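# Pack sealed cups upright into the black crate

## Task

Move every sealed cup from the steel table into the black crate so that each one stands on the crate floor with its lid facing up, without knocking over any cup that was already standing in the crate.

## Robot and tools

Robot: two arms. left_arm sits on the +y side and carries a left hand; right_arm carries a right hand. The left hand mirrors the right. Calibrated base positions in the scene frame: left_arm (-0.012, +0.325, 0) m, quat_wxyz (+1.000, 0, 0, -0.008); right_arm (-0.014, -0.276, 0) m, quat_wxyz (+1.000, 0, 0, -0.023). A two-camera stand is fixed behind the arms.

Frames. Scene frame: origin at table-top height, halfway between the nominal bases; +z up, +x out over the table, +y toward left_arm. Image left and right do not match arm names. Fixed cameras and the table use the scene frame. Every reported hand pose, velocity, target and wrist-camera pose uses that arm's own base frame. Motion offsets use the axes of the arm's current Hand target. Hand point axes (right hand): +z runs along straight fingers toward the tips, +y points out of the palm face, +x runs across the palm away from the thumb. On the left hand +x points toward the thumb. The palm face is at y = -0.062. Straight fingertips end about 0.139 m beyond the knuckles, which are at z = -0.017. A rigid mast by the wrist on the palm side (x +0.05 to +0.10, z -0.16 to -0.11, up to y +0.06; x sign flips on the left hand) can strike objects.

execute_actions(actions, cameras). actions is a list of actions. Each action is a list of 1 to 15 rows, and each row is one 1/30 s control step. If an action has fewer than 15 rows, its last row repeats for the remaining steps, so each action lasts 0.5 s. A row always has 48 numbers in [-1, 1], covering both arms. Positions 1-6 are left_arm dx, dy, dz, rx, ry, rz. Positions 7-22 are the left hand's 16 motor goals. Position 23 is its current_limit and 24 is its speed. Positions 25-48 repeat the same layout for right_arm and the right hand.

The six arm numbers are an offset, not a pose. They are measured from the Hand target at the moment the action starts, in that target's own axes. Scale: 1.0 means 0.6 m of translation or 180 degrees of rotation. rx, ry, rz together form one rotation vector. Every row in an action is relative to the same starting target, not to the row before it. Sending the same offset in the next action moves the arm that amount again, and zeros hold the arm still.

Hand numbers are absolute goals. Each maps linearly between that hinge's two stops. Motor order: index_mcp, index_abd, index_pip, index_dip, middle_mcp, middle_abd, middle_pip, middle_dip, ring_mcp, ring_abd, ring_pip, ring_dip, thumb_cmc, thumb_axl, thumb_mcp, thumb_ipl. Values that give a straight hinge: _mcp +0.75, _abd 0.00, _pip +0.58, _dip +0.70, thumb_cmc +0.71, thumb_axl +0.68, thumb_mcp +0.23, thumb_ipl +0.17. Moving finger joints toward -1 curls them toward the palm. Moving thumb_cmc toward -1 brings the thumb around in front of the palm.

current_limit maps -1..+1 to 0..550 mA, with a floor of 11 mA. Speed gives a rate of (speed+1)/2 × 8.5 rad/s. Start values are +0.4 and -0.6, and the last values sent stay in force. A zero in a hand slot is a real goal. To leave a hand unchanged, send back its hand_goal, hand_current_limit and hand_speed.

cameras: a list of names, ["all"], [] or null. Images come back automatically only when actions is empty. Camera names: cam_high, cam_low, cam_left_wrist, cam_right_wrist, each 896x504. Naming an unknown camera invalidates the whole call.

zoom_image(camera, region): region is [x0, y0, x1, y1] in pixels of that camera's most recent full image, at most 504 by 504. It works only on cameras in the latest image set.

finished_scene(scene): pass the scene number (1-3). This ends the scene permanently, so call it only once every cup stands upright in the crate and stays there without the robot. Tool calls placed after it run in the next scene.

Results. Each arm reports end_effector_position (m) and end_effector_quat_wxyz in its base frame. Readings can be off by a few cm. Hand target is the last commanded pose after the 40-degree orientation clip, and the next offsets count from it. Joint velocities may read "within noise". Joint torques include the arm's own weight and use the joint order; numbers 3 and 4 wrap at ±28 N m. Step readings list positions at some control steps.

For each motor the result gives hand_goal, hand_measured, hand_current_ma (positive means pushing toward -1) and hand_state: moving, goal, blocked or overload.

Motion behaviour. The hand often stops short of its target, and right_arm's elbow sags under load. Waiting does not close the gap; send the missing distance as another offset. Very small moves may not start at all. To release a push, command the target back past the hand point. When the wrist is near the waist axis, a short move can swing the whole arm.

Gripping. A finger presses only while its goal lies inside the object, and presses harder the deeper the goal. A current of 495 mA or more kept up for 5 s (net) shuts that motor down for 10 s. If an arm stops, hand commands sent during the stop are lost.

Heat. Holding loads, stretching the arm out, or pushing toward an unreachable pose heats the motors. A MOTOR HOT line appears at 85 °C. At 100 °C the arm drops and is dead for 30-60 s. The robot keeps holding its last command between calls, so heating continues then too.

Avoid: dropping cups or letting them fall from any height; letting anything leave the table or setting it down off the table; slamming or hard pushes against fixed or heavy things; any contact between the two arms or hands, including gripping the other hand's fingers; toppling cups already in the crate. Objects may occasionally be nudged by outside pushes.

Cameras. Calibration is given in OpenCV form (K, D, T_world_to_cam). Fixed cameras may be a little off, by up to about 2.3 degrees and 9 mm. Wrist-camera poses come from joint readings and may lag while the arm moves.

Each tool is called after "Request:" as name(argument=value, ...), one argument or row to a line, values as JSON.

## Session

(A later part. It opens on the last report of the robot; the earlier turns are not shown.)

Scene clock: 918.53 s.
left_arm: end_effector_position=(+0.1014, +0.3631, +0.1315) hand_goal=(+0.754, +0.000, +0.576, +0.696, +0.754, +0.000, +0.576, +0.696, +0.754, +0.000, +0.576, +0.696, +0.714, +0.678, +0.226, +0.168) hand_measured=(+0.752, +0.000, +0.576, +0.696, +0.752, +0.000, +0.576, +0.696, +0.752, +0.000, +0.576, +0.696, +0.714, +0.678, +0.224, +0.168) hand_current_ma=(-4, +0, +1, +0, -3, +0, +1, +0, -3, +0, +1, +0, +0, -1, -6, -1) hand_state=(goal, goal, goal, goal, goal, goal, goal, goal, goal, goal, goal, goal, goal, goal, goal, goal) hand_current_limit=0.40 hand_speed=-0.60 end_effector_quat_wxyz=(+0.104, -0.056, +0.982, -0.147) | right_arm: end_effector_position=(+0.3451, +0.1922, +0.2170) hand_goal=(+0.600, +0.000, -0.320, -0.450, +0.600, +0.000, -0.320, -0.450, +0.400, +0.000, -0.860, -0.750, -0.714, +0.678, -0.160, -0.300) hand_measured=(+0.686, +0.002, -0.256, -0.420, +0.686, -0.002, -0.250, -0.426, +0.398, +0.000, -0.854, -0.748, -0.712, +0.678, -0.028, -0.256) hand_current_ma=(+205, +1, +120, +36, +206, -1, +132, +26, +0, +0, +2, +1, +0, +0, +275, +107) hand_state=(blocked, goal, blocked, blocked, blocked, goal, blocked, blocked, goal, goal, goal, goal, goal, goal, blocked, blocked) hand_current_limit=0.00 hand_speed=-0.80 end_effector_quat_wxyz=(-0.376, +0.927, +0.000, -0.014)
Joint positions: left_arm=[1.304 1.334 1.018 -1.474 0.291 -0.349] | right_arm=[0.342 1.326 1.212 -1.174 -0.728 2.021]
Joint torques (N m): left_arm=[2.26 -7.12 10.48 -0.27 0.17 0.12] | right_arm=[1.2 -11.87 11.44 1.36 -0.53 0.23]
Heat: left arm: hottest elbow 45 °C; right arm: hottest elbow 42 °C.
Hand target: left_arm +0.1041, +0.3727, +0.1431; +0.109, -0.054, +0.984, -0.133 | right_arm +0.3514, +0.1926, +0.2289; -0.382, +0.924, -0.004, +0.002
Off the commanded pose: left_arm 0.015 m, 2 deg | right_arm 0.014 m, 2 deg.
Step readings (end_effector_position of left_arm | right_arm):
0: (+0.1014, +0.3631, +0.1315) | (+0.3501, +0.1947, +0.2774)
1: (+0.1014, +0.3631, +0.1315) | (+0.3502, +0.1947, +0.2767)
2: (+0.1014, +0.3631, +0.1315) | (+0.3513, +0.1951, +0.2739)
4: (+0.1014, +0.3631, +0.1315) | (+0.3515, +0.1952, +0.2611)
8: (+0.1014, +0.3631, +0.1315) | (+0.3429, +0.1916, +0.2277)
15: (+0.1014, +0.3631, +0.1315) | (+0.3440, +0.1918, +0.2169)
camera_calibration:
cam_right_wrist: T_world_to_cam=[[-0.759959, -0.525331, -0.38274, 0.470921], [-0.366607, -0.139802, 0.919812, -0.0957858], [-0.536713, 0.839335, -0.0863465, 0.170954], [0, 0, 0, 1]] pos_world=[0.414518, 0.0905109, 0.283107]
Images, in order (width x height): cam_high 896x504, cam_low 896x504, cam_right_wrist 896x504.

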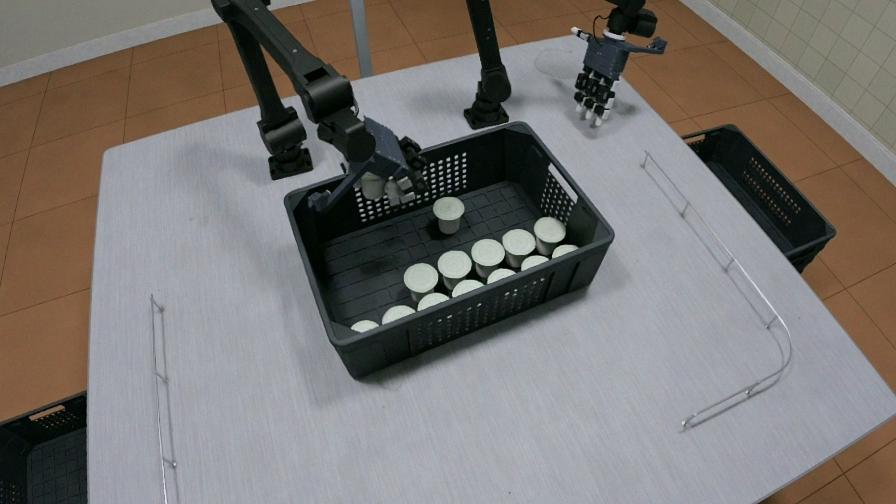

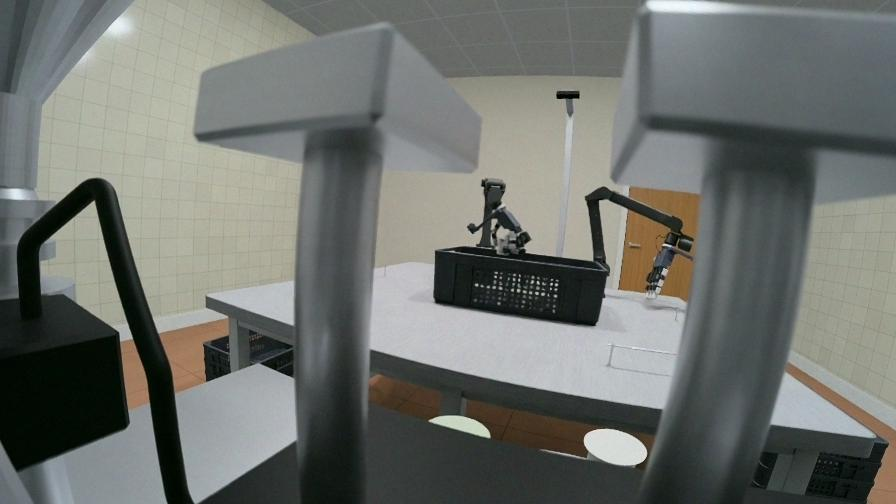

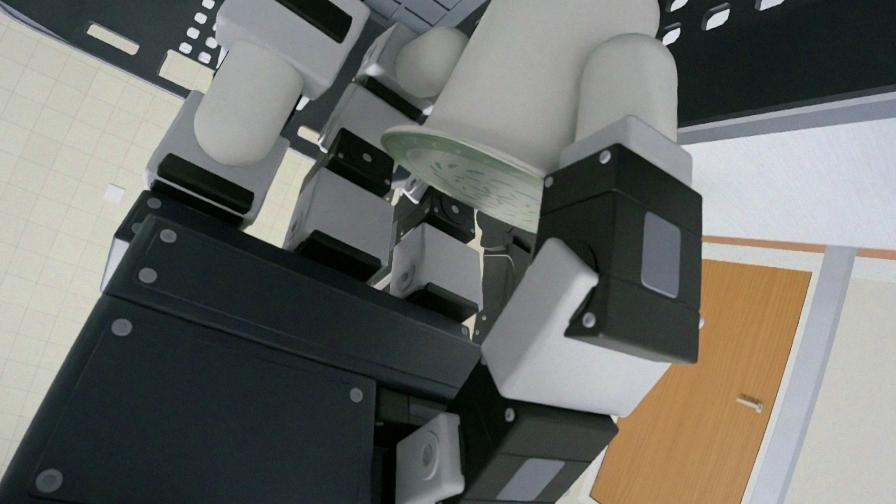

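Request:
execute_actions(
  actions=[
    [[0,0,0,0,0,0,0.754,0,0.576,0.696,0.754,0,0.576,0.696,0.754,0,0.576,0.696,0.714,0.678,0.226,0.168,0.4,-0.6,0.005,0.0589,0.0589,0,0,0,0.60,0,-0.32,-0.45,0.60,0,-0.32,-0.45,0.4,0,-0.86,-0.75,-0.714,0.678,-0.16,-0.30,0,-0.8]],
    [[0,0,0,0,0,0,0.754,0,0.576,0.696,0.754,0,0.576,0.696,0.754,0,0.576,0.696,0.714,0.678,0.226,0.168,0.4,-0.6,0.005,0.0589,0.0589,0,0,0,0.60,0,-0.32,-0.45,0.60,0,-0.32,-0.45,0.4,0,-0.86,-0.75,-0.714,0.678,-0.16,-0.30,0,-0.8]],
  ],
  cameras=["cam_high", "cam_right_wrist"],
)

Scene clock: 940.23 s.
left_arm: end_effector_position=(+0.1014, +0.3631, +0.1315) hand_goal=(+0.754, +0.000, +0.576, +0.696, +0.754, +0.000, +0.576, +0.696, +0.754, +0.000, +0.576, +0.696, +0.714, +0.678, +0.226, +0.168) hand_measured=(+0.752, +0.000, +0.576, +0.696, +0.752, +0.000, +0.576, +0.696, +0.752, +0.000, +0.576, +0.696, +0.714, +0.678, +0.224, +0.168) hand_current_ma=(-4, +0, +1, +0, -3, +0, +1, +0, -3, +0, +1, +0, +0, -1, -6, -1) hand_state=(goal, goal, goal, goal, goal, goal, goal, goal, goal, goal, goal, goal, goal, goal, goal, goal) hand_current_limit=0.40 hand_speed=-0.60 end_effector_quat_wxyz=(+0.104, -0.056, +0.982, -0.147) | right_arm: end_effector_position=(+0.3475, +0.1924, +0.1209) hand_goal=(+0.600, +0.000, -0.320, -0.450, +0.600, +0.000, -0.320, -0.450, +0.400, +0.000, -0.860, -0.750, -0.714, +0.678, -0.160, -0.300) hand_measured=(+0.686, +0.002, -0.256, -0.420, +0.686, -0.002, -0.250, -0.426, +0.398, +0.000, -0.854, -0.748, -0.712, +0.678, -0.028, -0.256) hand_current_ma=(+205, +1, +120, +36, +206, -1, +132, +26, +0, +0, +2, +1, +0, +0, +275, +107) hand_state=(blocked, goal, blocked, blocked, blocked, goal, blocked, blocked, goal, goal, goal, goal, goal, goal, blocked, blocked) hand_current_limit=0.00 hand_speed=-0.80 end_effector_quat_wxyz=(-0.377, +0.926, +0.000, -0.012)
Joint positions: left_arm=[1.304 1.334 1.018 -1.474 0.291 -0.349] | right_arm=[0.341 1.392 1.016 -0.907 -0.728 2.021]
Joint torques (N m): left_arm=[2.26 -7.06 10.43 -0.35 0.17 0.11] | right_arm=[0.91 -11.63 10.76 1.46 -0.58 0.18]
Heat: left arm: hottest elbow 45 °C; right arm: hottest elbow 42 °C.
Hand target: left_arm +0.1041, +0.3727, +0.1431; +0.109, -0.054, +0.984, -0.133 | right_arm +0.3574, +0.1926, +0.1289; -0.383, +0.924, -0.004, +0.002
Off the commanded pose: left_arm 0.015 m, 2 deg | right_arm 0.013 m, 2 deg.
Step readings (end_effector_position of left_arm | right_arm):
0: (+0.1014, +0.3631, +0.1315) | (+0.3451, +0.1922, +0.2170)
1: (+0.1014, +0.3631, +0.1315) | (+0.3453, +0.1922, +0.2167)
2: (+0.1014, +0.3631, +0.1315) | (+0.3466, +0.1927, +0.2145)
4: (+0.1014, +0.3631, +0.1315) | (+0.3496, +0.1938, +0.2058)
8: (+0.1014, +0.3631, +0.1315) | (+0.3439, +0.1917, +0.1827)
15: (+0.1014, +0.3631, +0.1315) | (+0.3453, +0.1922, +0.1724)
16: (+0.1014, +0.3631, +0.1315) | (+0.3458, +0.1924, +0.1722)
17: (+0.1014, +0.3631, +0.1315) | (+0.3473, +0.1930, +0.1703)
19: (+0.1014, +0.3631, +0.1315) | (+0.3504, +0.1939, +0.1620)
23: (+0.1014, +0.3631, +0.1315) | (+0.3466, +0.1921, +0.1377)
30: (+0.1014, +0.3631, +0.1315) | (+0.3465, +0.1920, +0.1209)
camera_calibration:
cam_right_wrist: T_world_to_cam=[[-0.7592, -0.523337, -0.386954, 0.435947], [-0.370928, -0.140629, 0.917952, -0.00465974], [-0.534815, 0.840442, -0.0873549, 0.16299], [0, 0, 0, 1]] pos_world=[0.416412, 0.0905085, 0.187207]
Images, in order (width x height): cam_high 896x504, cam_right_wrist 896x504.

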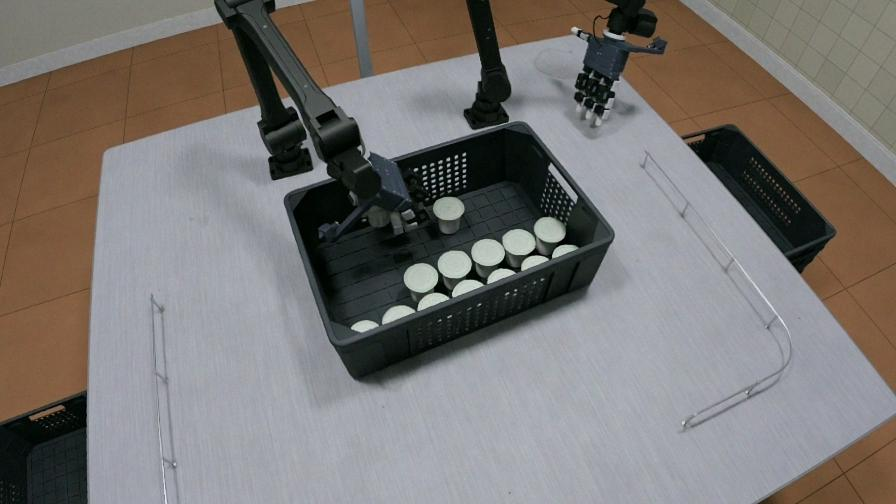

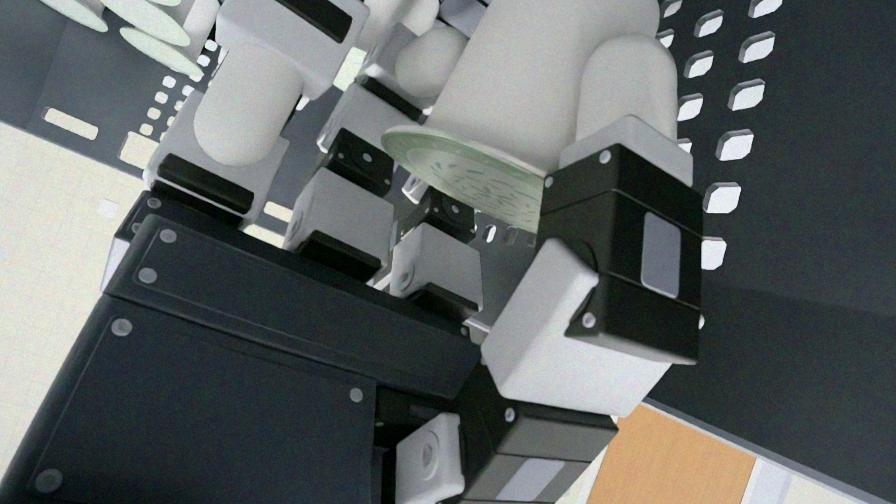

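Request:
execute_actions(
  actions=[
    [[0,0,0,0,0,0,0.754,0,0.576,0.696,0.754,0,0.576,0.696,0.754,0,0.576,0.696,0.714,0.678,0.226,0.168,0.4,-0.6,0,0.0471,0.0471,0,0,0,0.60,0,-0.32,-0.45,0.60,0,-0.32,-0.45,0.4,0,-0.86,-0.75,-0.714,0.678,-0.16,-0.30,0,-0.8]],
    [[0,0,0,0,0,0,0.754,0,0.576,0.696,0.754,0,0.576,0.696,0.754,0,0.576,0.696,0.714,0.678,0.226,0.168,0.4,-0.6,0,0.0236,0.0236,0,0,0,0.60,0,-0.32,-0.45,0.60,0,-0.32,-0.45,0.4,0,-0.86,-0.75,-0.714,0.678,-0.16,-0.30,0,-0.8]],
  ],
  cameras=["cam_high"],
)

Scene clock: 949.07 s.
left_arm: end_effector_position=(+0.1014, +0.3631, +0.1315) hand_goal=(+0.754, +0.000, +0.576, +0.696, +0.754, +0.000, +0.576, +0.696, +0.754, +0.000, +0.576, +0.696, +0.714, +0.678, +0.226, +0.168) hand_measured=(+0.752, +0.000, +0.576, +0.696, +0.752, +0.000, +0.576, +0.696, +0.752, +0.000, +0.576, +0.696, +0.714, +0.678, +0.224, +0.168) hand_current_ma=(-4, +0, +1, +0, -3, +0, +1, +0, -3, +0, +1, +0, +0, -1, -6, -1) hand_state=(goal, goal, goal, goal, goal, goal, goal, goal, goal, goal, goal, goal, goal, goal, goal, goal) hand_current_limit=0.40 hand_speed=-0.60 end_effector_quat_wxyz=(+0.104, -0.056, +0.982, -0.147) | right_arm: end_effector_position=(+0.3494, +0.1930, +0.0665) hand_goal=(+0.600, +0.000, -0.320, -0.450, +0.600, +0.000, -0.320, -0.450, +0.400, +0.000, -0.860, -0.750, -0.714, +0.678, -0.160, -0.300) hand_measured=(+0.686, +0.002, -0.256, -0.420, +0.686, -0.002, -0.250, -0.426, +0.398, +0.000, -0.854, -0.748, -0.712, +0.678, -0.028, -0.256) hand_current_ma=(+205, +1, +120, +36, +206, -1, +132, +26, +0, +0, +2, +1, +0, +0, +275, +107) hand_state=(blocked, goal, blocked, blocked, blocked, goal, blocked, blocked, goal, goal, goal, goal, goal, goal, blocked, blocked) hand_current_limit=0.00 hand_speed=-0.80 end_effector_quat_wxyz=(-0.379, +0.925, +0.003, -0.006)
Joint positions: left_arm=[1.304 1.334 1.018 -1.474 0.291 -0.349] | right_arm=[0.341 1.456 0.922 -0.735 -0.728 2.021]
Joint torques (N m): left_arm=[2.2 -7 10.4 -0.28 0.14 0.14] | right_arm=[0.91 -11.11 9.63 1.5 -0.58 0.18]
Heat: left arm: hottest elbow 45 °C; right arm: hottest elbow 42 °C.
Hand target: left_arm +0.1041, +0.3727, +0.1431; +0.109, -0.054, +0.984, -0.133 | right_arm +0.3574, +0.1926, +0.0691; -0.383, +0.924, -0.004, +0.002
Off the commanded pose: left_arm 0.015 m, 2 deg | right_arm 0.009 m, 1 deg.
Step readings (end_effector_position of left_arm | right_arm):
0: (+0.1014, +0.3631, +0.1315) | (+0.3475, +0.1924, +0.1209)
1: (+0.1014, +0.3631, +0.1315) | (+0.3476, +0.1924, +0.1208)
2: (+0.1014, +0.3631, +0.1315) | (+0.3489, +0.1929, +0.1194)
4: (+0.1014, +0.3631, +0.1315) | (+0.3517, +0.1939, +0.1144)
8: (+0.1014, +0.3631, +0.1315) | (+0.3490, +0.1929, +0.0968)
15: (+0.1014, +0.3631, +0.1315) | (+0.3470, +0.1922, +0.0834)
16: (+0.1014, +0.3631, +0.1315) | (+0.3475, +0.1924, +0.0835)
17: (+0.1014, +0.3631, +0.1315) | (+0.3486, +0.1928, +0.0831)
19: (+0.1014, +0.3631, +0.1315) | (+0.3511, +0.1936, +0.0812)
23: (+0.1014, +0.3631, +0.1315) | (+0.3509, +0.1936, +0.0736)
30: (+0.1014, +0.3631, +0.1315) | (+0.3489, +0.1929, +0.0665)
Images, in order (width x height): cam_high 896x504.

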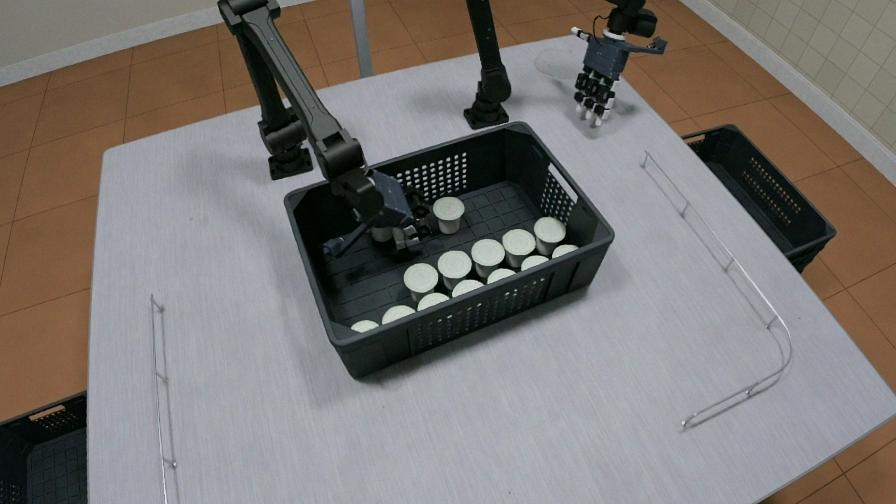

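Request:
zoom_image(
  camera="cam_high",
  region=[300, 140, 520, 300],
)

Scaled by 2.291 from the camera's 896x504 image, which has a finer 1280x720 frame.

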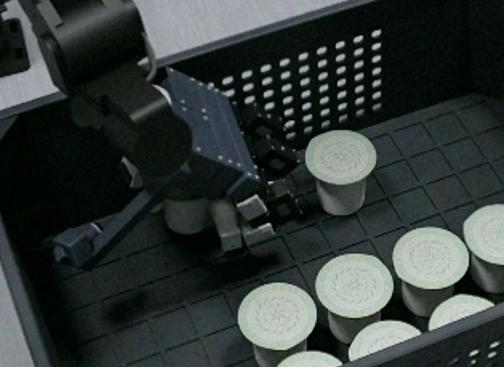

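Request:
execute_actions(
  actions=[
    [[0,0,0,0,0,0,0.754,0,0.576,0.696,0.754,0,0.576,0.696,0.754,0,0.576,0.696,0.714,0.678,0.226,0.168,0.4,-0.6,0,0.0153,0.0153,0,0,0,0.60,0,-0.32,-0.45,0.60,0,-0.32,-0.45,0.4,0,-0.86,-0.75,-0.714,0.678,-0.16,-0.30,0,-0.8]],
    [[0,0,0,0,0,0,0.754,0,0.576,0.696,0.754,0,0.576,0.696,0.754,0,0.576,0.696,0.714,0.678,0.226,0.168,0.4,-0.6,0,0.0071,0.0071,0,0,0,0.60,0,-0.32,-0.45,0.60,0,-0.32,-0.45,0.4,0,-0.86,-0.75,-0.714,0.678,-0.16,-0.30,0,-0.8]],
  ],
)

Request:
execute_actions(
  actions=[
    [[0,0,0,0,0,0,0.754,0,0.576,0.696,0.754,0,0.576,0.696,0.754,0,0.576,0.696,0.714,0.678,0.226,0.168,0.4,-0.6,0,0.0071,0.0071,0,0,0,0.60,0,-0.32,-0.45,0.60,0,-0.32,-0.45,0.4,0,-0.86,-0.75,-0.714,0.678,-0.16,-0.30,0,-0.8]],
  ],
)

Scene clock: 970.37 s.
left_arm: end_effector_position=(+0.1014, +0.3631, +0.1315) hand_goal=(+0.754, +0.000, +0.576, +0.696, +0.754, +0.000, +0.576, +0.696, +0.754, +0.000, +0.576, +0.696, +0.714, +0.678, +0.226, +0.168) hand_measured=(+0.752, +0.000, +0.576, +0.696, +0.752, +0.000, +0.576, +0.696, +0.752, +0.000, +0.576, +0.696, +0.714, +0.678, +0.224, +0.168) hand_current_ma=(-4, +0, +1, +0, -3, +0, +1, +0, -3, +0, +1, +0, +0, -1, -6, -1) hand_state=(goal, goal, goal, goal, goal, goal, goal, goal, goal, goal, goal, goal, goal, goal, goal, goal) hand_current_limit=0.40 hand_speed=-0.60 end_effector_quat_wxyz=(+0.104, -0.056, +0.982, -0.147) | right_arm: end_effector_position=(+0.3504, +0.1934, +0.0496) hand_goal=(+0.600, +0.000, -0.320, -0.450, +0.600, +0.000, -0.320, -0.450, +0.400, +0.000, -0.860, -0.750, -0.714, +0.678, -0.160, -0.300) hand_measured=(+0.686, +0.002, -0.256, -0.420, +0.686, -0.002, -0.250, -0.426, +0.398, +0.000, -0.854, -0.748, -0.712, +0.678, -0.028, -0.256) hand_current_ma=(+205, +1, +120, +36, +206, -1, +132, +26, +0, +0, +2, +1, +0, +0, +275, +107) hand_state=(blocked, goal, blocked, blocked, blocked, goal, blocked, blocked, goal, goal, goal, goal, goal, goal, blocked, blocked) hand_current_limit=0.00 hand_speed=-0.80 end_effector_quat_wxyz=(-0.380, +0.925, +0.004, -0.003)
Joint positions: left_arm=[1.304 1.334 1.018 -1.474 0.291 -0.349] | right_arm=[0.341 1.482 0.898 -0.679 -0.728 2.021]
Joint torques (N m): left_arm=[2.26 -7 10.4 -0.32 0.16 0.11] | right_arm=[0.91 -10.87 9.21 1.51 -0.57 0.17]
Heat: left arm: hottest elbow 45 °C; right arm: hottest elbow 42 °C.
Hand target: left_arm +0.1041, +0.3727, +0.1431; +0.109, -0.054, +0.984, -0.133 | right_arm +0.3573, +0.1926, +0.0499; -0.382, +0.924, -0.004, +0.002
Off the commanded pose: left_arm 0.015 m, 2 deg | right_arm 0.007 m, 1 deg.
Step readings (end_effector_position of left_arm | right_arm):
0: (+0.1014, +0.3631, +0.1315) | (+0.3494, +0.1930, +0.0665)
1: (+0.1014, +0.3631, +0.1315) | (+0.3495, +0.1931, +0.0665)
2: (+0.1014, +0.3631, +0.1315) | (+0.3499, +0.1932, +0.0661)
4: (+0.1014, +0.3631, +0.1315) | (+0.3512, +0.1937, +0.0646)
8: (+0.1014, +0.3631, +0.1315) | (+0.3511, +0.1937, +0.0592)
15: (+0.1014, +0.3631, +0.1315) | (+0.3494, +0.1931, +0.0542)
16: (+0.1014, +0.3631, +0.1315) | (+0.3496, +0.1931, +0.0542)
17: (+0.1014, +0.3631, +0.1315) | (+0.3500, +0.1933, +0.0543)
19: (+0.1014, +0.3631, +0.1315) | (+0.3510, +0.1936, +0.0539)
23: (+0.1014, +0.3631, +0.1315) | (+0.3512, +0.1937, +0.0519)
30: (+0.1014, +0.3631, +0.1315) | (+0.3502, +0.1934, +0.0496)

Scene clock: 971.07 s.
left_arm: end_effector_position=(+0.1014, +0.3631, +0.1315) hand_goal=(+0.754, +0.000, +0.576, +0.696, +0.754, +0.000, +0.576, +0.696, +0.754, +0.000, +0.576, +0.696, +0.714, +0.678, +0.226, +0.168) hand_measured=(+0.752, +0.000, +0.576, +0.696, +0.752, +0.000, +0.576, +0.696, +0.752, +0.000, +0.576, +0.696, +0.714, +0.678, +0.224, +0.168) hand_current_ma=(-4, +0, +1, +0, -3, +0, +1, +0, -3, +0, +1, +0, +0, -1, -6, -1) hand_state=(goal, goal, goal, goal, goal, goal, goal, goal, goal, goal, goal, goal, goal, goal, goal, goal) hand_current_limit=0.40 hand_speed=-0.60 end_effector_quat_wxyz=(+0.104, -0.056, +0.982, -0.147) | right_arm: end_effector_position=(+0.3517, +0.1939, +0.0473) hand_goal=(+0.600, +0.000, -0.320, -0.450, +0.600, +0.000, -0.320, -0.450, +0.400, +0.000, -0.860, -0.750, -0.714, +0.678, -0.160, -0.300) hand_measured=(+0.684, +0.002, -0.256, -0.426, +0.684, -0.002, -0.252, -0.430, +0.398, +0.000, -0.854, -0.748, -0.712, +0.678, -0.026, -0.256) hand_current_ma=(+203, +1, +114, +25, +199, -1, +130, +19, +0, +0, +2, +1, +0, +0, +275, +107) hand_state=(blocked, goal, blocked, blocked, blocked, goal, blocked, blocked, goal, goal, goal, goal, goal, goal, blocked, blocked) hand_current_limit=0.00 hand_speed=-0.80 end_effector_quat_wxyz=(-0.381, +0.925, +0.005, -0.001)
Joint positions: left_arm=[1.304 1.334 1.018 -1.474 0.291 -0.349] | right_arm=[0.341 1.485 0.894 -0.665 -0.728 2.022]
Joint torques (N m): left_arm=[2.2 -7.18 10.44 -0.29 0.16 0.11] | right_arm=[0.91 -10.4 8.8 1.7 -0.57 0.17]
Heat: left arm: hottest elbow 45 °C; right arm: hottest elbow 42 °C.
Hand target: left_arm +0.1041, +0.3727, +0.1431; +0.109, -0.054, +0.984, -0.133 | right_arm +0.3573, +0.1926, +0.0439; -0.382, +0.924, -0.004, +0.001
Off the commanded pose: left_arm 0.015 m, 2 deg | right_arm 0.007 m, 1 deg.
Step readings (end_effector_position of left_arm | right_arm):
0: (+0.1014, +0.3631, +0.1315) | (+0.3504, +0.1934, +0.0496)
1: (+0.1014, +0.3631, +0.1315) | (+0.3505, +0.1935, +0.0496)
2: (+0.1014, +0.3631, +0.1315) | (+0.3507, +0.1935, +0.0495)
4: (+0.1014, +0.3631, +0.1315) | (+0.3514, +0.1938, +0.0487)
8: (+0.1014, +0.3631, +0.1315) | (+0.3517, +0.1939, +0.0474)
15: (+0.1014, +0.3631, +0.1315) | (+0.3517, +0.1939, +0.0473)

Request:
execute_actions(
  actions=[
    [[0,0,0,0,0,0,0.754,0,0.576,0.696,0.754,0,0.576,0.696,0.754,0,0.576,0.696,0.714,0.678,0.226,0.168,0.4,-0.6,0,0.0047,0.0047,0,0,0,0.60,0,-0.32,-0.45,0.60,0,-0.32,-0.45,0.4,0,-0.86,-0.75,-0.714,0.678,-0.16,-0.30,0,-0.8]],
  ],
  cameras=["cam_right_wrist"],
)

Scene clock: 979.73 s.
left_arm: end_effector_position=(+0.1014, +0.3631, +0.1315) hand_goal=(+0.754, +0.000, +0.576, +0.696, +0.754, +0.000, +0.576, +0.696, +0.754, +0.000, +0.576, +0.696, +0.714, +0.678, +0.226, +0.168) hand_measured=(+0.752, +0.000, +0.576, +0.696, +0.752, +0.000, +0.576, +0.696, +0.752, +0.000, +0.576, +0.696, +0.714, +0.678, +0.224, +0.168) hand_current_ma=(-4, +0, +1, +0, -3, +0, +1, +0, -3, +0, +1, +0, +0, -1, -6, -1) hand_state=(goal, goal, goal, goal, goal, goal, goal, goal, goal, goal, goal, goal, goal, goal, goal, goal) hand_current_limit=0.40 hand_speed=-0.60 end_effector_quat_wxyz=(+0.104, -0.056, +0.982, -0.147) | right_arm: end_effector_position=(+0.3523, +0.1944, +0.0458) hand_goal=(+0.600, +0.000, -0.320, -0.450, +0.600, +0.000, -0.320, -0.450, +0.400, +0.000, -0.860, -0.750, -0.714, +0.678, -0.160, -0.300) hand_measured=(+0.684, +0.002, -0.268, -0.440, +0.680, -0.002, -0.260, -0.438, +0.398, +0.000, -0.854, -0.748, -0.712, +0.678, -0.022, -0.256) hand_current_ma=(+197, +1, +83, +6, +182, -1, +107, +9, +0, +0, +2, +1, +1, +0, +275, +107) hand_state=(blocked, goal, blocked, goal, blocked, goal, blocked, goal, goal, goal, goal, goal, goal, goal, blocked, blocked) hand_current_limit=0.00 hand_speed=-0.80 end_effector_quat_wxyz=(-0.382, +0.924, +0.004, +0.001)
Joint positions: left_arm=[1.304 1.334 1.018 -1.474 0.291 -0.349] | right_arm=[0.341 1.487 0.89 -0.654 -0.729 2.025]
Joint torques (N m): left_arm=[2.37 -7.12 10.4 -0.29 0.16 0.12] | right_arm=[0.91 -9.93 8.68 1.72 -0.54 0.14]
Heat: left arm: hottest elbow 45 °C; right arm: hottest elbow 42 °C.
Hand target: left_arm +0.1041, +0.3727, +0.1431; +0.109, -0.054, +0.984, -0.133 | right_arm +0.3574, +0.1926, +0.0400; -0.383, +0.924, -0.004, +0.002
Off the commanded pose: left_arm 0.015 m, 2 deg | right_arm 0.008 m, 1 deg.
Step readings (end_effector_position of left_arm | right_arm):
0: (+0.1014, +0.3631, +0.1315) | (+0.3517, +0.1939, +0.0473)
1: (+0.1014, +0.3631, +0.1315) | (+0.3517, +0.1939, +0.0473)
2: (+0.1014, +0.3631, +0.1315) | (+0.3518, +0.1940, +0.0472)
4: (+0.1014, +0.3631, +0.1315) | (+0.3521, +0.1941, +0.0468)
8: (+0.1014, +0.3631, +0.1315) | (+0.3523, +0.1943, +0.0460)
15: (+0.1014, +0.3631, +0.1315) | (+0.3523, +0.1944, +0.0458)
camera_calibration:
cam_right_wrist: T_world_to_cam=[[-0.749206, -0.517046, -0.413949, 0.408112], [-0.396688, -0.150206, 0.905581, 0.0778876], [-0.530405, 0.842675, -0.0925705, 0.155593], [0, 0, 0, 1]] pos_world=[0.419184, 0.091597, 0.112807]
Images, in order (width x height): cam_right_wrist 896x504.

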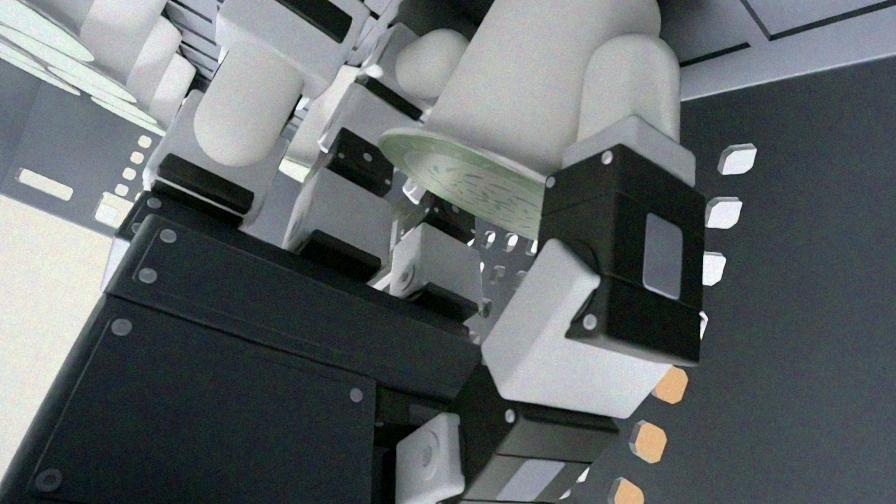

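Request:
execute_actions(
  actions=[
    [[0,0,0,0,0,0,0.754,0,0.576,0.696,0.754,0,0.576,0.696,0.754,0,0.576,0.696,0.714,0.678,0.226,0.168,0.4,-0.6,0,0,0,0,0,0,0.66,0,-0.28,-0.43,0.66,0,-0.28,-0.43,0.4,0,-0.86,-0.75,-0.714,0.678,-0.07,-0.27,0,-0.8]],
    [[0,0,0,0,0,0,0.754,0,0.576,0.696,0.754,0,0.576,0.696,0.754,0,0.576,0.696,0.714,0.678,0.226,0.168,0.4,-0.6,0,0,0,0,0,0,0.73,0,-0.26,-0.42,0.73,0,-0.26,-0.42,0.4,0,-0.86,-0.75,-0.714,0.678,-0.02,-0.24,0,-0.8]],
    [[0,0,0,0,0,0,0.754,0,0.576,0.696,0.754,0,0.576,0.696,0.754,0,0.576,0.696,0.714,0.678,0.226,0.168,0.4,-0.6,0,0,0,0,0,0,0.85,0,-0.24,-0.40,0.85,0,-0.24,-0.40,0.4,0,-0.86,-0.75,-0.714,0.678,0.05,-0.22,0.2,-0.8]],
    [[0,0,0,0,0,0,0.754,0,0.576,0.696,0.754,0,0.576,0.696,0.754,0,0.576,0.696,0.714,0.678,0.226,0.168,0.4,-0.6,0,0,0,0,0,0,0.96,0,-0.226,-0.39,0.96,0,-0.226,-0.39,0.4,0,-0.86,-0.75,-0.714,0.678,0.09,-0.21,0.2,-0.8]],
  ],
  cameras=["cam_right_wrist", "cam_high"],
)

Scene clock: 991.63 s.
left_arm: end_effector_position=(+0.1014, +0.3631, +0.1315) hand_goal=(+0.754, +0.000, +0.576, +0.696, +0.754, +0.000, +0.576, +0.696, +0.754, +0.000, +0.576, +0.696, +0.714, +0.678, +0.226, +0.168) hand_measured=(+0.752, +0.000, +0.576, +0.696, +0.752, +0.000, +0.576, +0.696, +0.752, +0.000, +0.576, +0.696, +0.714, +0.678, +0.224, +0.168) hand_current_ma=(-4, +0, +1, +0, -3, +0, +1, +0, -3, +0, +1, +0, +0, -1, -6, -1) hand_state=(goal, goal, goal, goal, goal, goal, goal, goal, goal, goal, goal, goal, goal, goal, goal, goal) hand_current_limit=0.40 hand_speed=-0.60 end_effector_quat_wxyz=(+0.104, -0.056, +0.982, -0.147) | right_arm: end_effector_position=(+0.3530, +0.1944, +0.0441) hand_goal=(+0.960, +0.000, -0.226, -0.390, +0.960, +0.000, -0.226, -0.390, +0.400, +0.000, -0.860, -0.750, -0.714, +0.678, +0.090, -0.210) hand_measured=(+0.944, +0.002, -0.228, -0.392, +0.944, -0.002, -0.228, -0.392, +0.398, +0.000, -0.854, -0.748, -0.712, +0.678, +0.084, -0.212) hand_current_ma=(-15, +1, -1, -1, -13, -1, -1, -1, +0, +0, +2, +1, +1, +0, -4, -1) hand_state=(goal, goal, goal, goal, goal, goal, goal, goal, goal, goal, goal, goal, goal, goal, goal, goal) hand_current_limit=0.20 hand_speed=-0.80 end_effector_quat_wxyz=(-0.382, +0.924, +0.004, +0.001)
Joint positions: left_arm=[1.304 1.334 1.018 -1.474 0.291 -0.349] | right_arm=[0.339 1.492 0.89 -0.65 -0.73 2.025]
Joint torques (N m): left_arm=[2.37 -7.12 10.44 -0.36 0.15 0.13] | right_arm=[1.03 -10.46 8.65 1.57 -0.52 0.14]
Heat: left arm: hottest elbow 45 °C; right arm: hottest elbow 42 °C.
Hand target: left_arm +0.1041, +0.3727, +0.1431; +0.109, -0.054, +0.984, -0.133 | right_arm +0.3574, +0.1926, +0.0401; -0.383, +0.924, -0.004, +0.002
Off the commanded pose: left_arm 0.015 m, 2 deg | right_arm 0.006 m, 1 deg.
Step readings (end_effector_position of left_arm | right_arm):
0: (+0.1014, +0.3631, +0.1315) | (+0.3523, +0.1944, +0.0458)
1: (+0.1014, +0.3631, +0.1315) | (+0.3523, +0.1944, +0.0458)
2: (+0.1014, +0.3631, +0.1315) | (+0.3523, +0.1946, +0.0459)
4: (+0.1014, +0.3631, +0.1315) | (+0.3524, +0.1947, +0.0459)
8: (+0.1014, +0.3631, +0.1315) | (+0.3524, +0.1947, +0.0459)
15: (+0.1014, +0.3631, +0.1315) | (+0.3524, +0.1947, +0.0459)
16: (+0.1014, +0.3631, +0.1315) | (+0.3524, +0.1947, +0.0459)
17: (+0.1014, +0.3631, +0.1315) | (+0.3524, +0.1947, +0.0459)
19: (+0.1014, +0.3631, +0.1315) | (+0.3528, +0.1948, +0.0455)
23: (+0.1014, +0.3631, +0.1315) | (+0.3530, +0.1945, +0.0442)
30: (+0.1014, +0.3631, +0.1315) | (+0.3530, +0.1944, +0.0441)
31: (+0.1014, +0.3631, +0.1315) | (+0.3530, +0.1944, +0.0441)
32: (+0.1014, +0.3631, +0.1315) | (+0.3530, +0.1944, +0.0441)
34: (+0.1014, +0.3631, +0.1315) | (+0.3530, +0.1944, +0.0441)
38: (+0.1014, +0.3631, +0.1315) | (+0.3530, +0.1944, +0.0441)
45: (+0.1014, +0.3631, +0.1315) | (+0.3530, +0.1944, +0.0441)
46: (+0.1014, +0.3631, +0.1315) | (+0.3530, +0.1944, +0.0441)
47: (+0.1014, +0.3631, +0.1315) | (+0.3530, +0.1944, +0.0441)
49: (+0.1014, +0.3631, +0.1315) | (+0.3530, +0.1944, +0.0441)
53: (+0.1014, +0.3631, +0.1315) | (+0.3530, +0.1944, +0.0441)
60: (+0.1014, +0.3631, +0.1315) | (+0.3530, +0.1944, +0.0441)
camera_calibration:
cam_right_wrist: T_world_to_cam=[[-0.750295, -0.515897, -0.413411, 0.408089], [-0.395663, -0.150561, 0.90597, 0.0794314], [-0.52963, 0.843316, -0.0911565, 0.155333], [0, 0, 0, 1]] pos_world=[0.419884, 0.0914957, 0.110905]
Images, in order (width x height): cam_high 896x504, cam_right_wrist 896x504.

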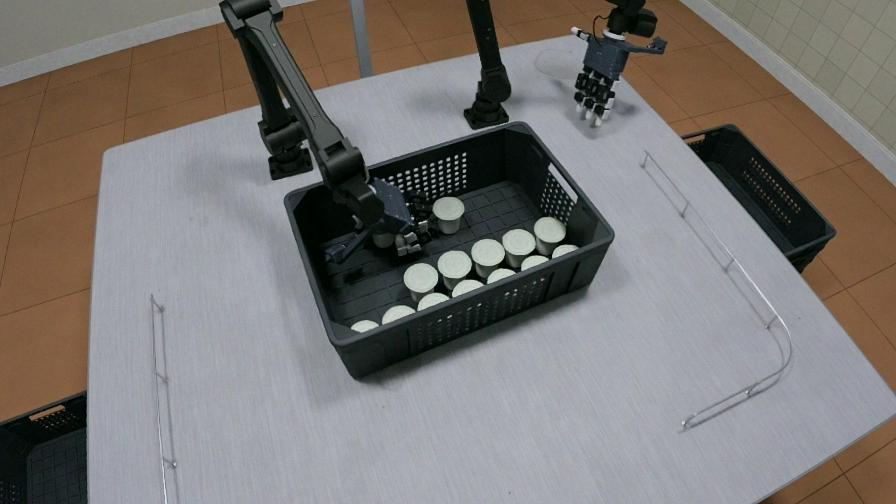

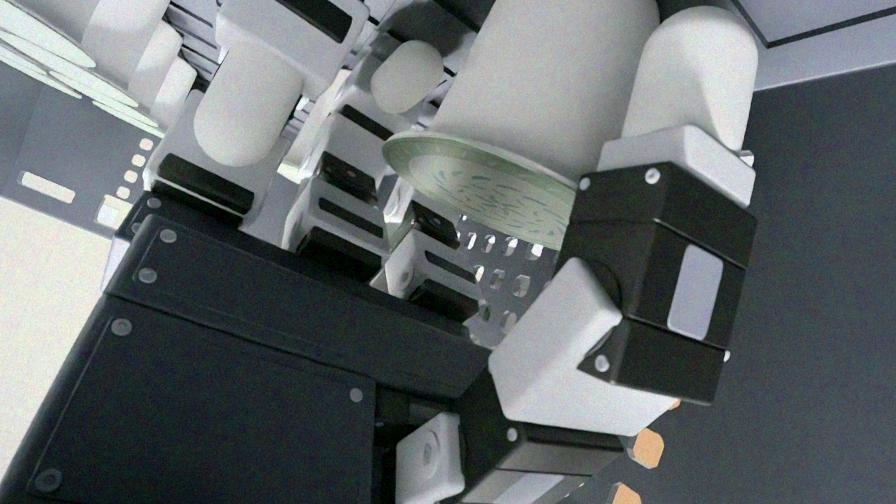

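Request:
execute_actions(
  actions=[
    [[0,0,0,0,0,0,0.754,0,0.576,0.696,0.754,0,0.576,0.696,0.754,0,0.576,0.696,0.714,0.678,0.226,0.168,0.4,-0.6,0,-0.0059,-0.0059,0,0,0,1.0,0,-0.05,-0.22,1.0,0,-0.05,-0.22,0.4,0,-0.86,-0.75,-0.714,0.678,0.28,-0.17,0.2,-0.8]],
    [[0,0,0,0,0,0,0.754,0,0.576,0.696,0.754,0,0.576,0.696,0.754,0,0.576,0.696,0.714,0.678,0.226,0.168,0.4,-0.6,0,-0.0118,0,0,0,0,1.0,0,0.05,-0.12,1.0,0,0.05,-0.12,0.4,0,-0.86,-0.75,-0.714,0.678,0.28,-0.17,0.2,-0.8]],
  ],
  cameras=["cam_right_wrist", "cam_high"],
)

Scene clock: 999.40 s.
left_arm: end_effector_position=(+0.1014, +0.3631, +0.1315) hand_goal=(+0.754, +0.000, +0.576, +0.696, +0.754, +0.000, +0.576, +0.696, +0.754, +0.000, +0.576, +0.696, +0.714, +0.678, +0.226, +0.168) hand_measured=(+0.752, +0.000, +0.576, +0.696, +0.752, +0.000, +0.576, +0.696, +0.752, +0.000, +0.576, +0.696, +0.714, +0.678, +0.224, +0.168) hand_current_ma=(-4, +0, +1, +0, -3, +0, +1, +0, -3, +0, +1, +0, +0, -1, -6, -1) hand_state=(goal, goal, goal, goal, goal, goal, goal, goal, goal, goal, goal, goal, goal, goal, goal, goal) hand_current_limit=0.40 hand_speed=-0.60 end_effector_quat_wxyz=(+0.104, -0.056, +0.982, -0.147) | right_arm: end_effector_position=(+0.3523, +0.1939, +0.0455) hand_goal=(+1.000, +0.000, +0.050, -0.120, +1.000, +0.000, +0.050, -0.120, +0.400, +0.000, -0.860, -0.750, -0.714, +0.678, +0.280, -0.170) hand_measured=(+0.980, +0.002, +0.002, -0.166, +0.980, -0.002, -0.016, -0.178, +0.398, +0.000, -0.854, -0.748, -0.712, +0.678, +0.272, -0.172) hand_current_ma=(-19, +0, -74, -72, -20, +0, -123, -99, +0, +0, +2, +1, +1, +0, -7, -1) hand_state=(goal, goal, blocked, blocked, goal, goal, blocked, blocked, goal, goal, goal, goal, goal, goal, goal, goal) hand_current_limit=0.20 hand_speed=-0.80 end_effector_quat_wxyz=(-0.383, +0.924, -0.001, +0.000)
Joint positions: left_arm=[1.304 1.334 1.018 -1.474 0.291 -0.349] | right_arm=[0.338 1.488 0.89 -0.652 -0.73 2.034]
Joint torques (N m): left_arm=[2.37 -7.06 10.43 -0.29 0.15 0.11] | right_arm=[1.96 -11.22 10.1 0.83 -0.37 0.2]
Heat: left arm: hottest elbow 45 °C; right arm: hottest elbow 42 °C.
Hand target: left_arm +0.1041, +0.3727, +0.1431; +0.109, -0.054, +0.984, -0.133 | right_arm +0.3575, +0.1975, +0.0500; -0.383, +0.924, -0.004, +0.002
Off the commanded pose: left_arm 0.015 m, 2 deg | right_arm 0.008 m, 0 deg.
Step readings (end_effector_position of left_arm | right_arm):
0: (+0.1014, +0.3631, +0.1315) | (+0.3530, +0.1944, +0.0441)
1: (+0.1014, +0.3631, +0.1315) | (+0.3530, +0.1944, +0.0441)
2: (+0.1014, +0.3631, +0.1315) | (+0.3530, +0.1944, +0.0441)
4: (+0.1014, +0.3631, +0.1315) | (+0.3530, +0.1944, +0.0441)
8: (+0.1014, +0.3631, +0.1315) | (+0.3530, +0.1944, +0.0441)
15: (+0.1014, +0.3631, +0.1315) | (+0.3530, +0.1944, +0.0441)
16: (+0.1014, +0.3631, +0.1315) | (+0.3530, +0.1944, +0.0441)
17: (+0.1014, +0.3631, +0.1315) | (+0.3529, +0.1944, +0.0441)
19: (+0.1014, +0.3631, +0.1315) | (+0.3526, +0.1944, +0.0443)
23: (+0.1014, +0.3631, +0.1315) | (+0.3525, +0.1939, +0.0454)
30: (+0.1014, +0.3631, +0.1315) | (+0.3523, +0.1939, +0.0455)
camera_calibration:
cam_right_wrist: T_world_to_cam=[[-0.756351, -0.510004, -0.409668, 0.408663], [-0.3921, -0.14784, 0.907965, 0.075939], [-0.523632, 0.847372, -0.0881536, 0.152418], [0, 0, 0, 1]] pos_world=[0.41868, 0.0904917, 0.111903]
Images, in order (width x height): cam_high 896x504, cam_right_wrist 896x504.

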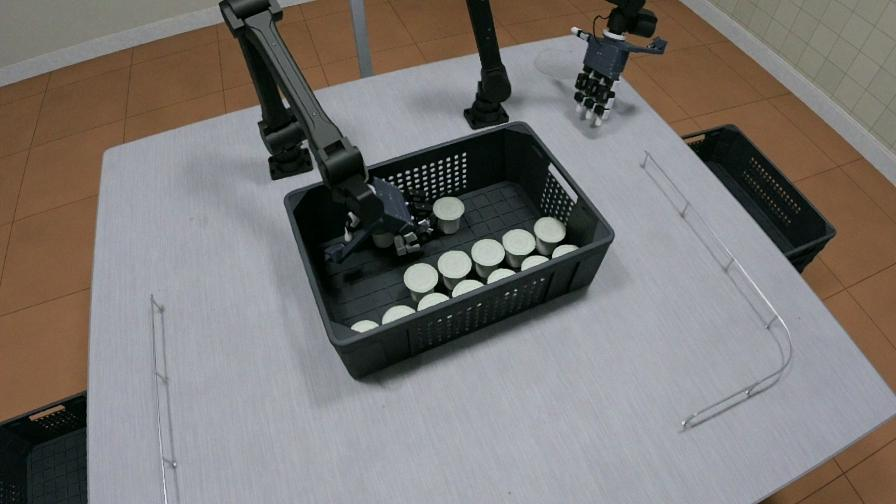

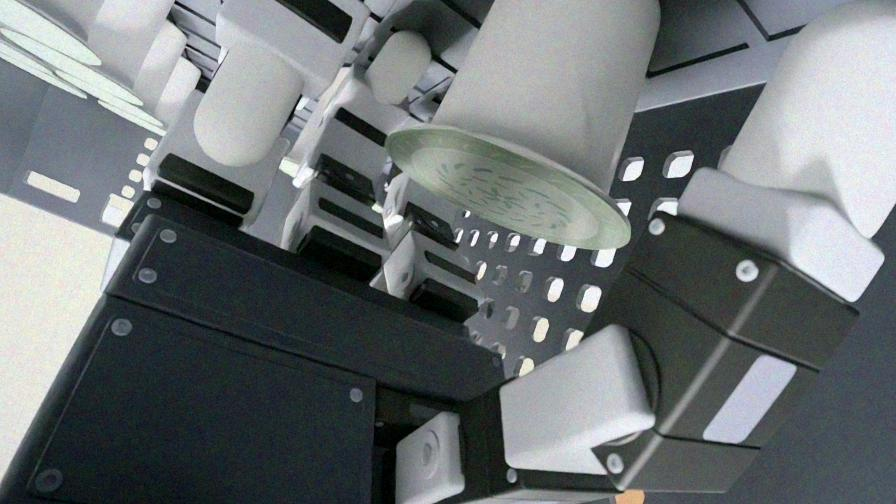

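Request:
zoom_image(
  camera="cam_high",
  region=[360, 160, 500, 280],
)

Scaled by 3.600 from the camera's 896x504 image, which has a finer 1280x720 frame.

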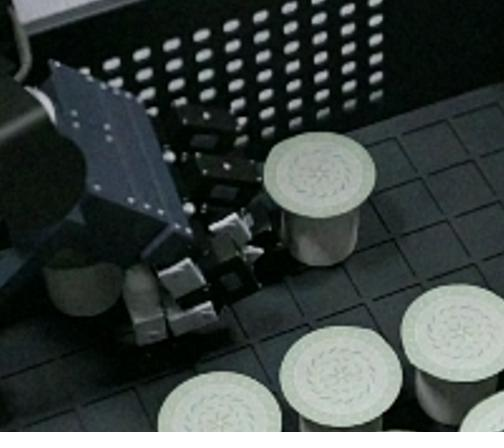

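Request:
execute_actions(
  actions=[
    [[0,0,0,0,0,0,0.754,0,0.576,0.696,0.754,0,0.576,0.696,0.754,0,0.576,0.696,0.714,0.678,0.226,0.168,0.4,-0.6,0,0.0059,-0.0059,0,0,0,0.88,0,-0.03,-0.20,0.88,0,-0.03,-0.20,0.4,0,-0.86,-0.75,-0.714,0.678,0.28,-0.17,0.1,-0.8]],
    [[0,0,0,0,0,0,0.754,0,0.576,0.696,0.754,0,0.576,0.696,0.754,0,0.576,0.696,0.714,0.678,0.226,0.168,0.4,-0.6,0,-0.0141,-0.0141,0,0,0,0.86,0,0.0,-0.17,0.86,0,0.0,-0.17,0.4,0,-0.86,-0.75,-0.714,0.678,0.28,-0.17,0.1,-0.8]],
  ],
  cameras=["cam_right_wrist", "cam_high"],
)

Request:
zoom_image(
  camera="cam_high",
  region=[360, 160, 500, 280],
)

Scene clock: 1027.97 s.
left_arm: end_effector_position=(+0.1014, +0.3631, +0.1315) hand_goal=(+0.754, +0.000, +0.576, +0.696, +0.754, +0.000, +0.576, +0.696, +0.754, +0.000, +0.576, +0.696, +0.714, +0.678, +0.226, +0.168) hand_measured=(+0.752, +0.000, +0.576, +0.696, +0.752, +0.000, +0.576, +0.696, +0.752, +0.000, +0.576, +0.696, +0.714, +0.678, +0.224, +0.168) hand_current_ma=(-4, +0, +1, +0, -3, +0, +1, +0, -3, +0, +1, +0, +0, -1, -6, -1) hand_state=(goal, goal, goal, goal, goal, goal, goal, goal, goal, goal, goal, goal, goal, goal, goal, goal) hand_current_limit=0.40 hand_speed=-0.60 end_effector_quat_wxyz=(+0.104, -0.056, +0.982, -0.147) | right_arm: end_effector_position=(+0.3464, +0.1937, +0.0496) hand_goal=(+0.860, +0.000, +0.000, -0.170, +0.860, +0.000, +0.000, -0.170, +0.400, +0.000, -0.860, -0.750, -0.714, +0.678, +0.280, -0.170) hand_measured=(+0.856, +0.002, -0.002, -0.172, +0.884, -0.004, +0.002, -0.180, +0.398, +0.000, -0.854, -0.748, -0.712, +0.678, +0.272, -0.172) hand_current_ma=(-2, +0, -1, -1, +27, -1, +0, -6, +0, +0, +2, +1, +1, +0, -7, -1) hand_state=(goal, goal, goal, goal, blocked, goal, goal, goal, goal, goal, goal, goal, goal, goal, goal, goal) hand_current_limit=0.10 hand_speed=-0.80 end_effector_quat_wxyz=(-0.383, +0.924, -0.004, -0.011)
Joint positions: left_arm=[1.304 1.334 1.018 -1.474 0.291 -0.349] | right_arm=[0.338 1.482 0.896 -0.686 -0.739 2.034]
Joint torques (N m): left_arm=[2.32 -7.18 10.41 -0.32 0.16 0.11] | right_arm=[1.08 -12.57 10.81 0.28 -0.13 0.08]
Heat: left arm: hottest elbow 45 °C; right arm: hottest elbow 43 °C.
Hand target: left_arm +0.1041, +0.3727, +0.1431; +0.109, -0.054, +0.984, -0.133 | right_arm +0.3574, +0.1925, +0.0619; -0.382, +0.924, -0.004, +0.002
Off the commanded pose: left_arm 0.015 m, 2 deg | right_arm 0.016 m, 1 deg.
Step readings (end_effector_position of left_arm | right_arm):
0: (+0.1014, +0.3631, +0.1315) | (+0.3523, +0.1939, +0.0455)
1: (+0.1014, +0.3631, +0.1315) | (+0.3523, +0.1939, +0.0455)
2: (+0.1014, +0.3631, +0.1315) | (+0.3522, +0.1941, +0.0456)
4: (+0.1014, +0.3631, +0.1315) | (+0.3519, +0.1947, +0.0458)
8: (+0.1014, +0.3631, +0.1315) | (+0.3515, +0.1955, +0.0461)
15: (+0.1014, +0.3631, +0.1315) | (+0.3515, +0.1955, +0.0461)
16: (+0.1014, +0.3631, +0.1315) | (+0.3514, +0.1956, +0.0461)
17: (+0.1014, +0.3631, +0.1315) | (+0.3515, +0.1958, +0.0469)
19: (+0.1014, +0.3631, +0.1315) | (+0.3507, +0.1955, +0.0485)
23: (+0.1014, +0.3631, +0.1315) | (+0.3478, +0.1942, +0.0493)
30: (+0.1014, +0.3631, +0.1315) | (+0.3465, +0.1937, +0.0496)
camera_calibration:
cam_right_wrist: T_world_to_cam=[[-0.764265, -0.512002, -0.392113, 0.408079], [-0.369988, -0.149894, 0.916865, 0.062105], [-0.528212, 0.845805, -0.0748759, 0.151163], [0, 0, 0, 1]] pos_world=[0.414705, 0.0903924, 0.11439]
Images, in order (width x height): cam_high 896x504, cam_right_wrist 896x504.

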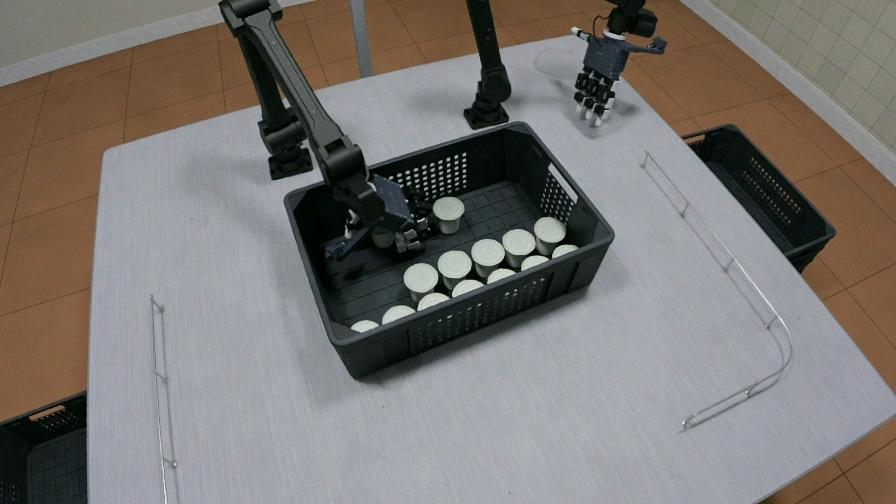

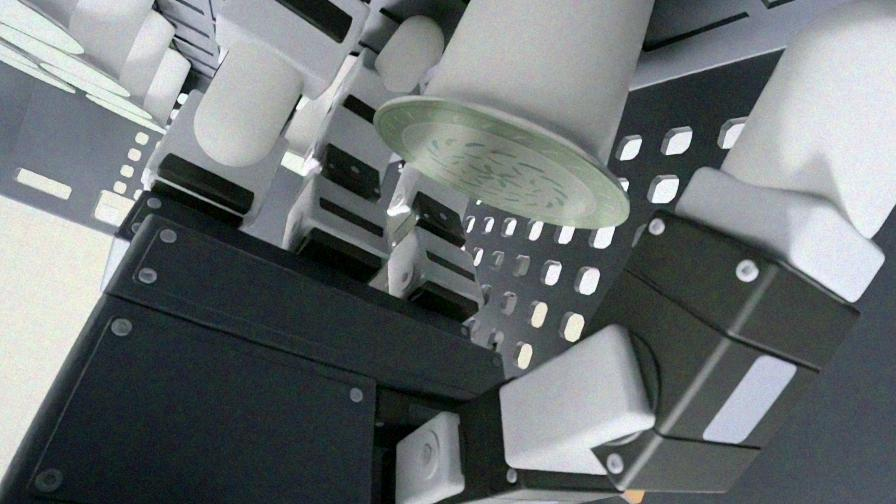

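Scaled by 3.600 from the camera's 896x504 image, which has a finer 1280x720 frame.

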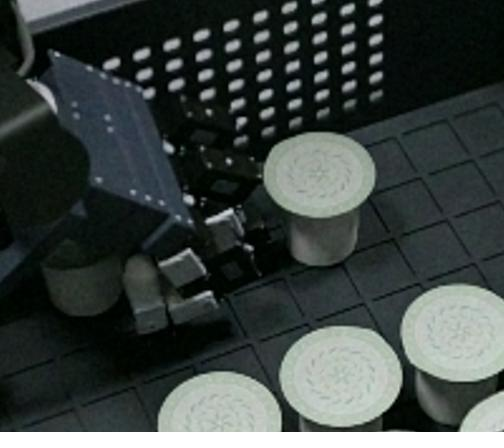

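Request:
execute_actions(
  actions=[
    [[0,0,0,0,0,0,0.754,0,0.576,0.696,0.754,0,0.576,0.696,0.754,0,0.576,0.696,0.714,0.678,0.226,0.168,0.4,-0.6,0.0083,-0.0236,-0.0236,0,0,0,0.84,0,0.05,-0.12,0.84,0,0.05,-0.12,0.4,0,-0.86,-0.75,-0.714,0.678,0.28,-0.17,0.1,-0.8]],
    [[0,0,0,0,0,0,0.754,0,0.576,0.696,0.754,0,0.576,0.696,0.754,0,0.576,0.696,0.714,0.678,0.226,0.168,0.4,-0.6,0.004,-0.0354,-0.0354,0,0,0,0.82,0,0.08,-0.05,0.82,0,0.08,-0.05,0.4,0,-0.86,-0.75,-0.714,0.678,0.28,-0.17,0.1,-0.8]],
  ],
  cameras=["cam_right_wrist", "cam_high"],
)

Scene clock: 1042.43 s.
left_arm: end_effector_position=(+0.1014, +0.3631, +0.1315) hand_goal=(+0.754, +0.000, +0.576, +0.696, +0.754, +0.000, +0.576, +0.696, +0.754, +0.000, +0.576, +0.696, +0.714, +0.678, +0.226, +0.168) hand_measured=(+0.752, +0.000, +0.576, +0.696, +0.752, +0.000, +0.576, +0.696, +0.752, +0.000, +0.576, +0.696, +0.714, +0.678, +0.224, +0.168) hand_current_ma=(-4, +0, +1, +0, -3, +0, +1, +0, -3, +0, +1, +0, +0, -1, -6, -1) hand_state=(goal, goal, goal, goal, goal, goal, goal, goal, goal, goal, goal, goal, goal, goal, goal, goal) hand_current_limit=0.40 hand_speed=-0.60 end_effector_quat_wxyz=(+0.104, -0.056, +0.982, -0.147) | right_arm: end_effector_position=(+0.3467, +0.1916, +0.0935) hand_goal=(+0.820, +0.000, +0.080, -0.050, +0.820, +0.000, +0.080, -0.050, +0.400, +0.000, -0.860, -0.750, -0.714, +0.678, +0.280, -0.170) hand_measured=(+0.816, +0.002, +0.076, -0.052, +0.816, -0.004, +0.076, -0.052, +0.398, +0.000, -0.854, -0.748, -0.712, +0.678, +0.272, -0.172) hand_current_ma=(-2, +0, -1, -1, -2, -1, -1, -1, +0, +0, +2, +1, +1, +0, -7, -1) hand_state=(goal, goal, goal, goal, goal, goal, goal, goal, goal, goal, goal, goal, goal, goal, goal, goal) hand_current_limit=0.10 hand_speed=-0.80 end_effector_quat_wxyz=(-0.376, +0.926, -0.011, -0.022)
Joint positions: left_arm=[1.304 1.334 1.018 -1.474 0.291 -0.349] | right_arm=[0.336 1.434 0.979 -0.845 -0.732 2.034]
Joint torques (N m): left_arm=[2.43 -7.18 10.47 -0.36 0.16 0.13] | right_arm=[0.85 -12.45 12.7 0.64 -0.46 0.02]
Heat: left arm: hottest elbow 45 °C; right arm: hottest elbow 43 °C.
Hand target: left_arm +0.1041, +0.3727, +0.1431; +0.109, -0.054, +0.984, -0.133 | right_arm +0.3648, +0.1925, +0.1120; -0.382, +0.924, -0.004, +0.002
Off the commanded pose: left_arm 0.015 m, 2 deg | right_arm 0.026 m, 3 deg.
Step readings (end_effector_position of left_arm | right_arm):
0: (+0.1014, +0.3631, +0.1315) | (+0.3464, +0.1937, +0.0496)
1: (+0.1014, +0.3631, +0.1315) | (+0.3465, +0.1937, +0.0500)
2: (+0.1014, +0.3631, +0.1315) | (+0.3466, +0.1936, +0.0510)
4: (+0.1014, +0.3631, +0.1315) | (+0.3461, +0.1929, +0.0547)
8: (+0.1014, +0.3631, +0.1315) | (+0.3423, +0.1911, +0.0575)
15: (+0.1014, +0.3631, +0.1315) | (+0.3404, +0.1905, +0.0586)
16: (+0.1014, +0.3631, +0.1315) | (+0.3405, +0.1905, +0.0589)
17: (+0.1014, +0.3631, +0.1315) | (+0.3399, +0.1902, +0.0600)
19: (+0.1014, +0.3631, +0.1315) | (+0.3386, +0.1896, +0.0650)
23: (+0.1014, +0.3631, +0.1315) | (+0.3421, +0.1908, +0.0804)
30: (+0.1014, +0.3631, +0.1315) | (+0.3476, +0.1921, +0.0935)
camera_calibration:
cam_right_wrist: T_world_to_cam=[[-0.775541, -0.514606, -0.365673, 0.426255], [-0.348195, -0.134481, 0.927726, 0.0101565], [-0.52659, 0.846815, -0.0748879, 0.155542], [0, 0, 0, 1]] pos_world=[0.416021, 0.0890038, 0.158096]
Images, in order (width x height): cam_high 896x504, cam_right_wrist 896x504.

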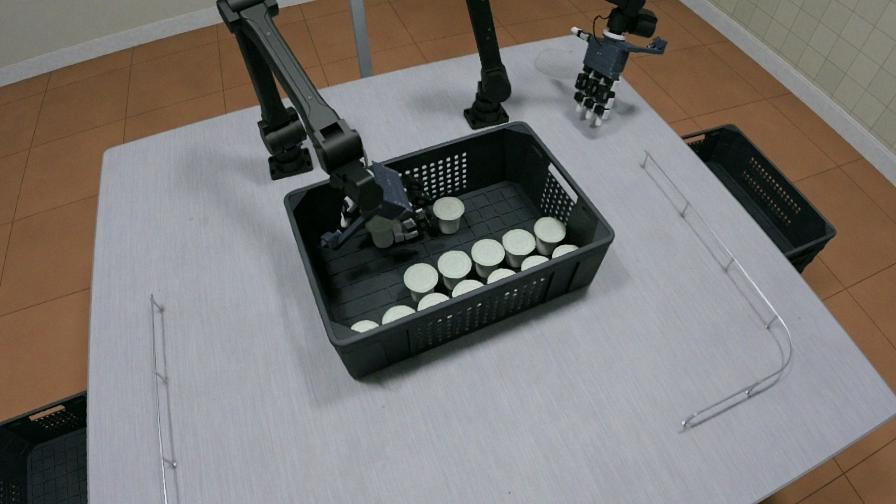

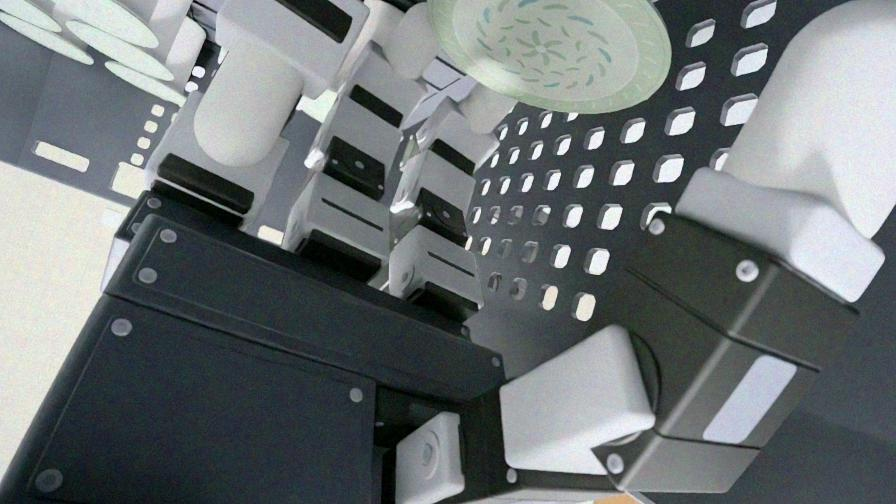

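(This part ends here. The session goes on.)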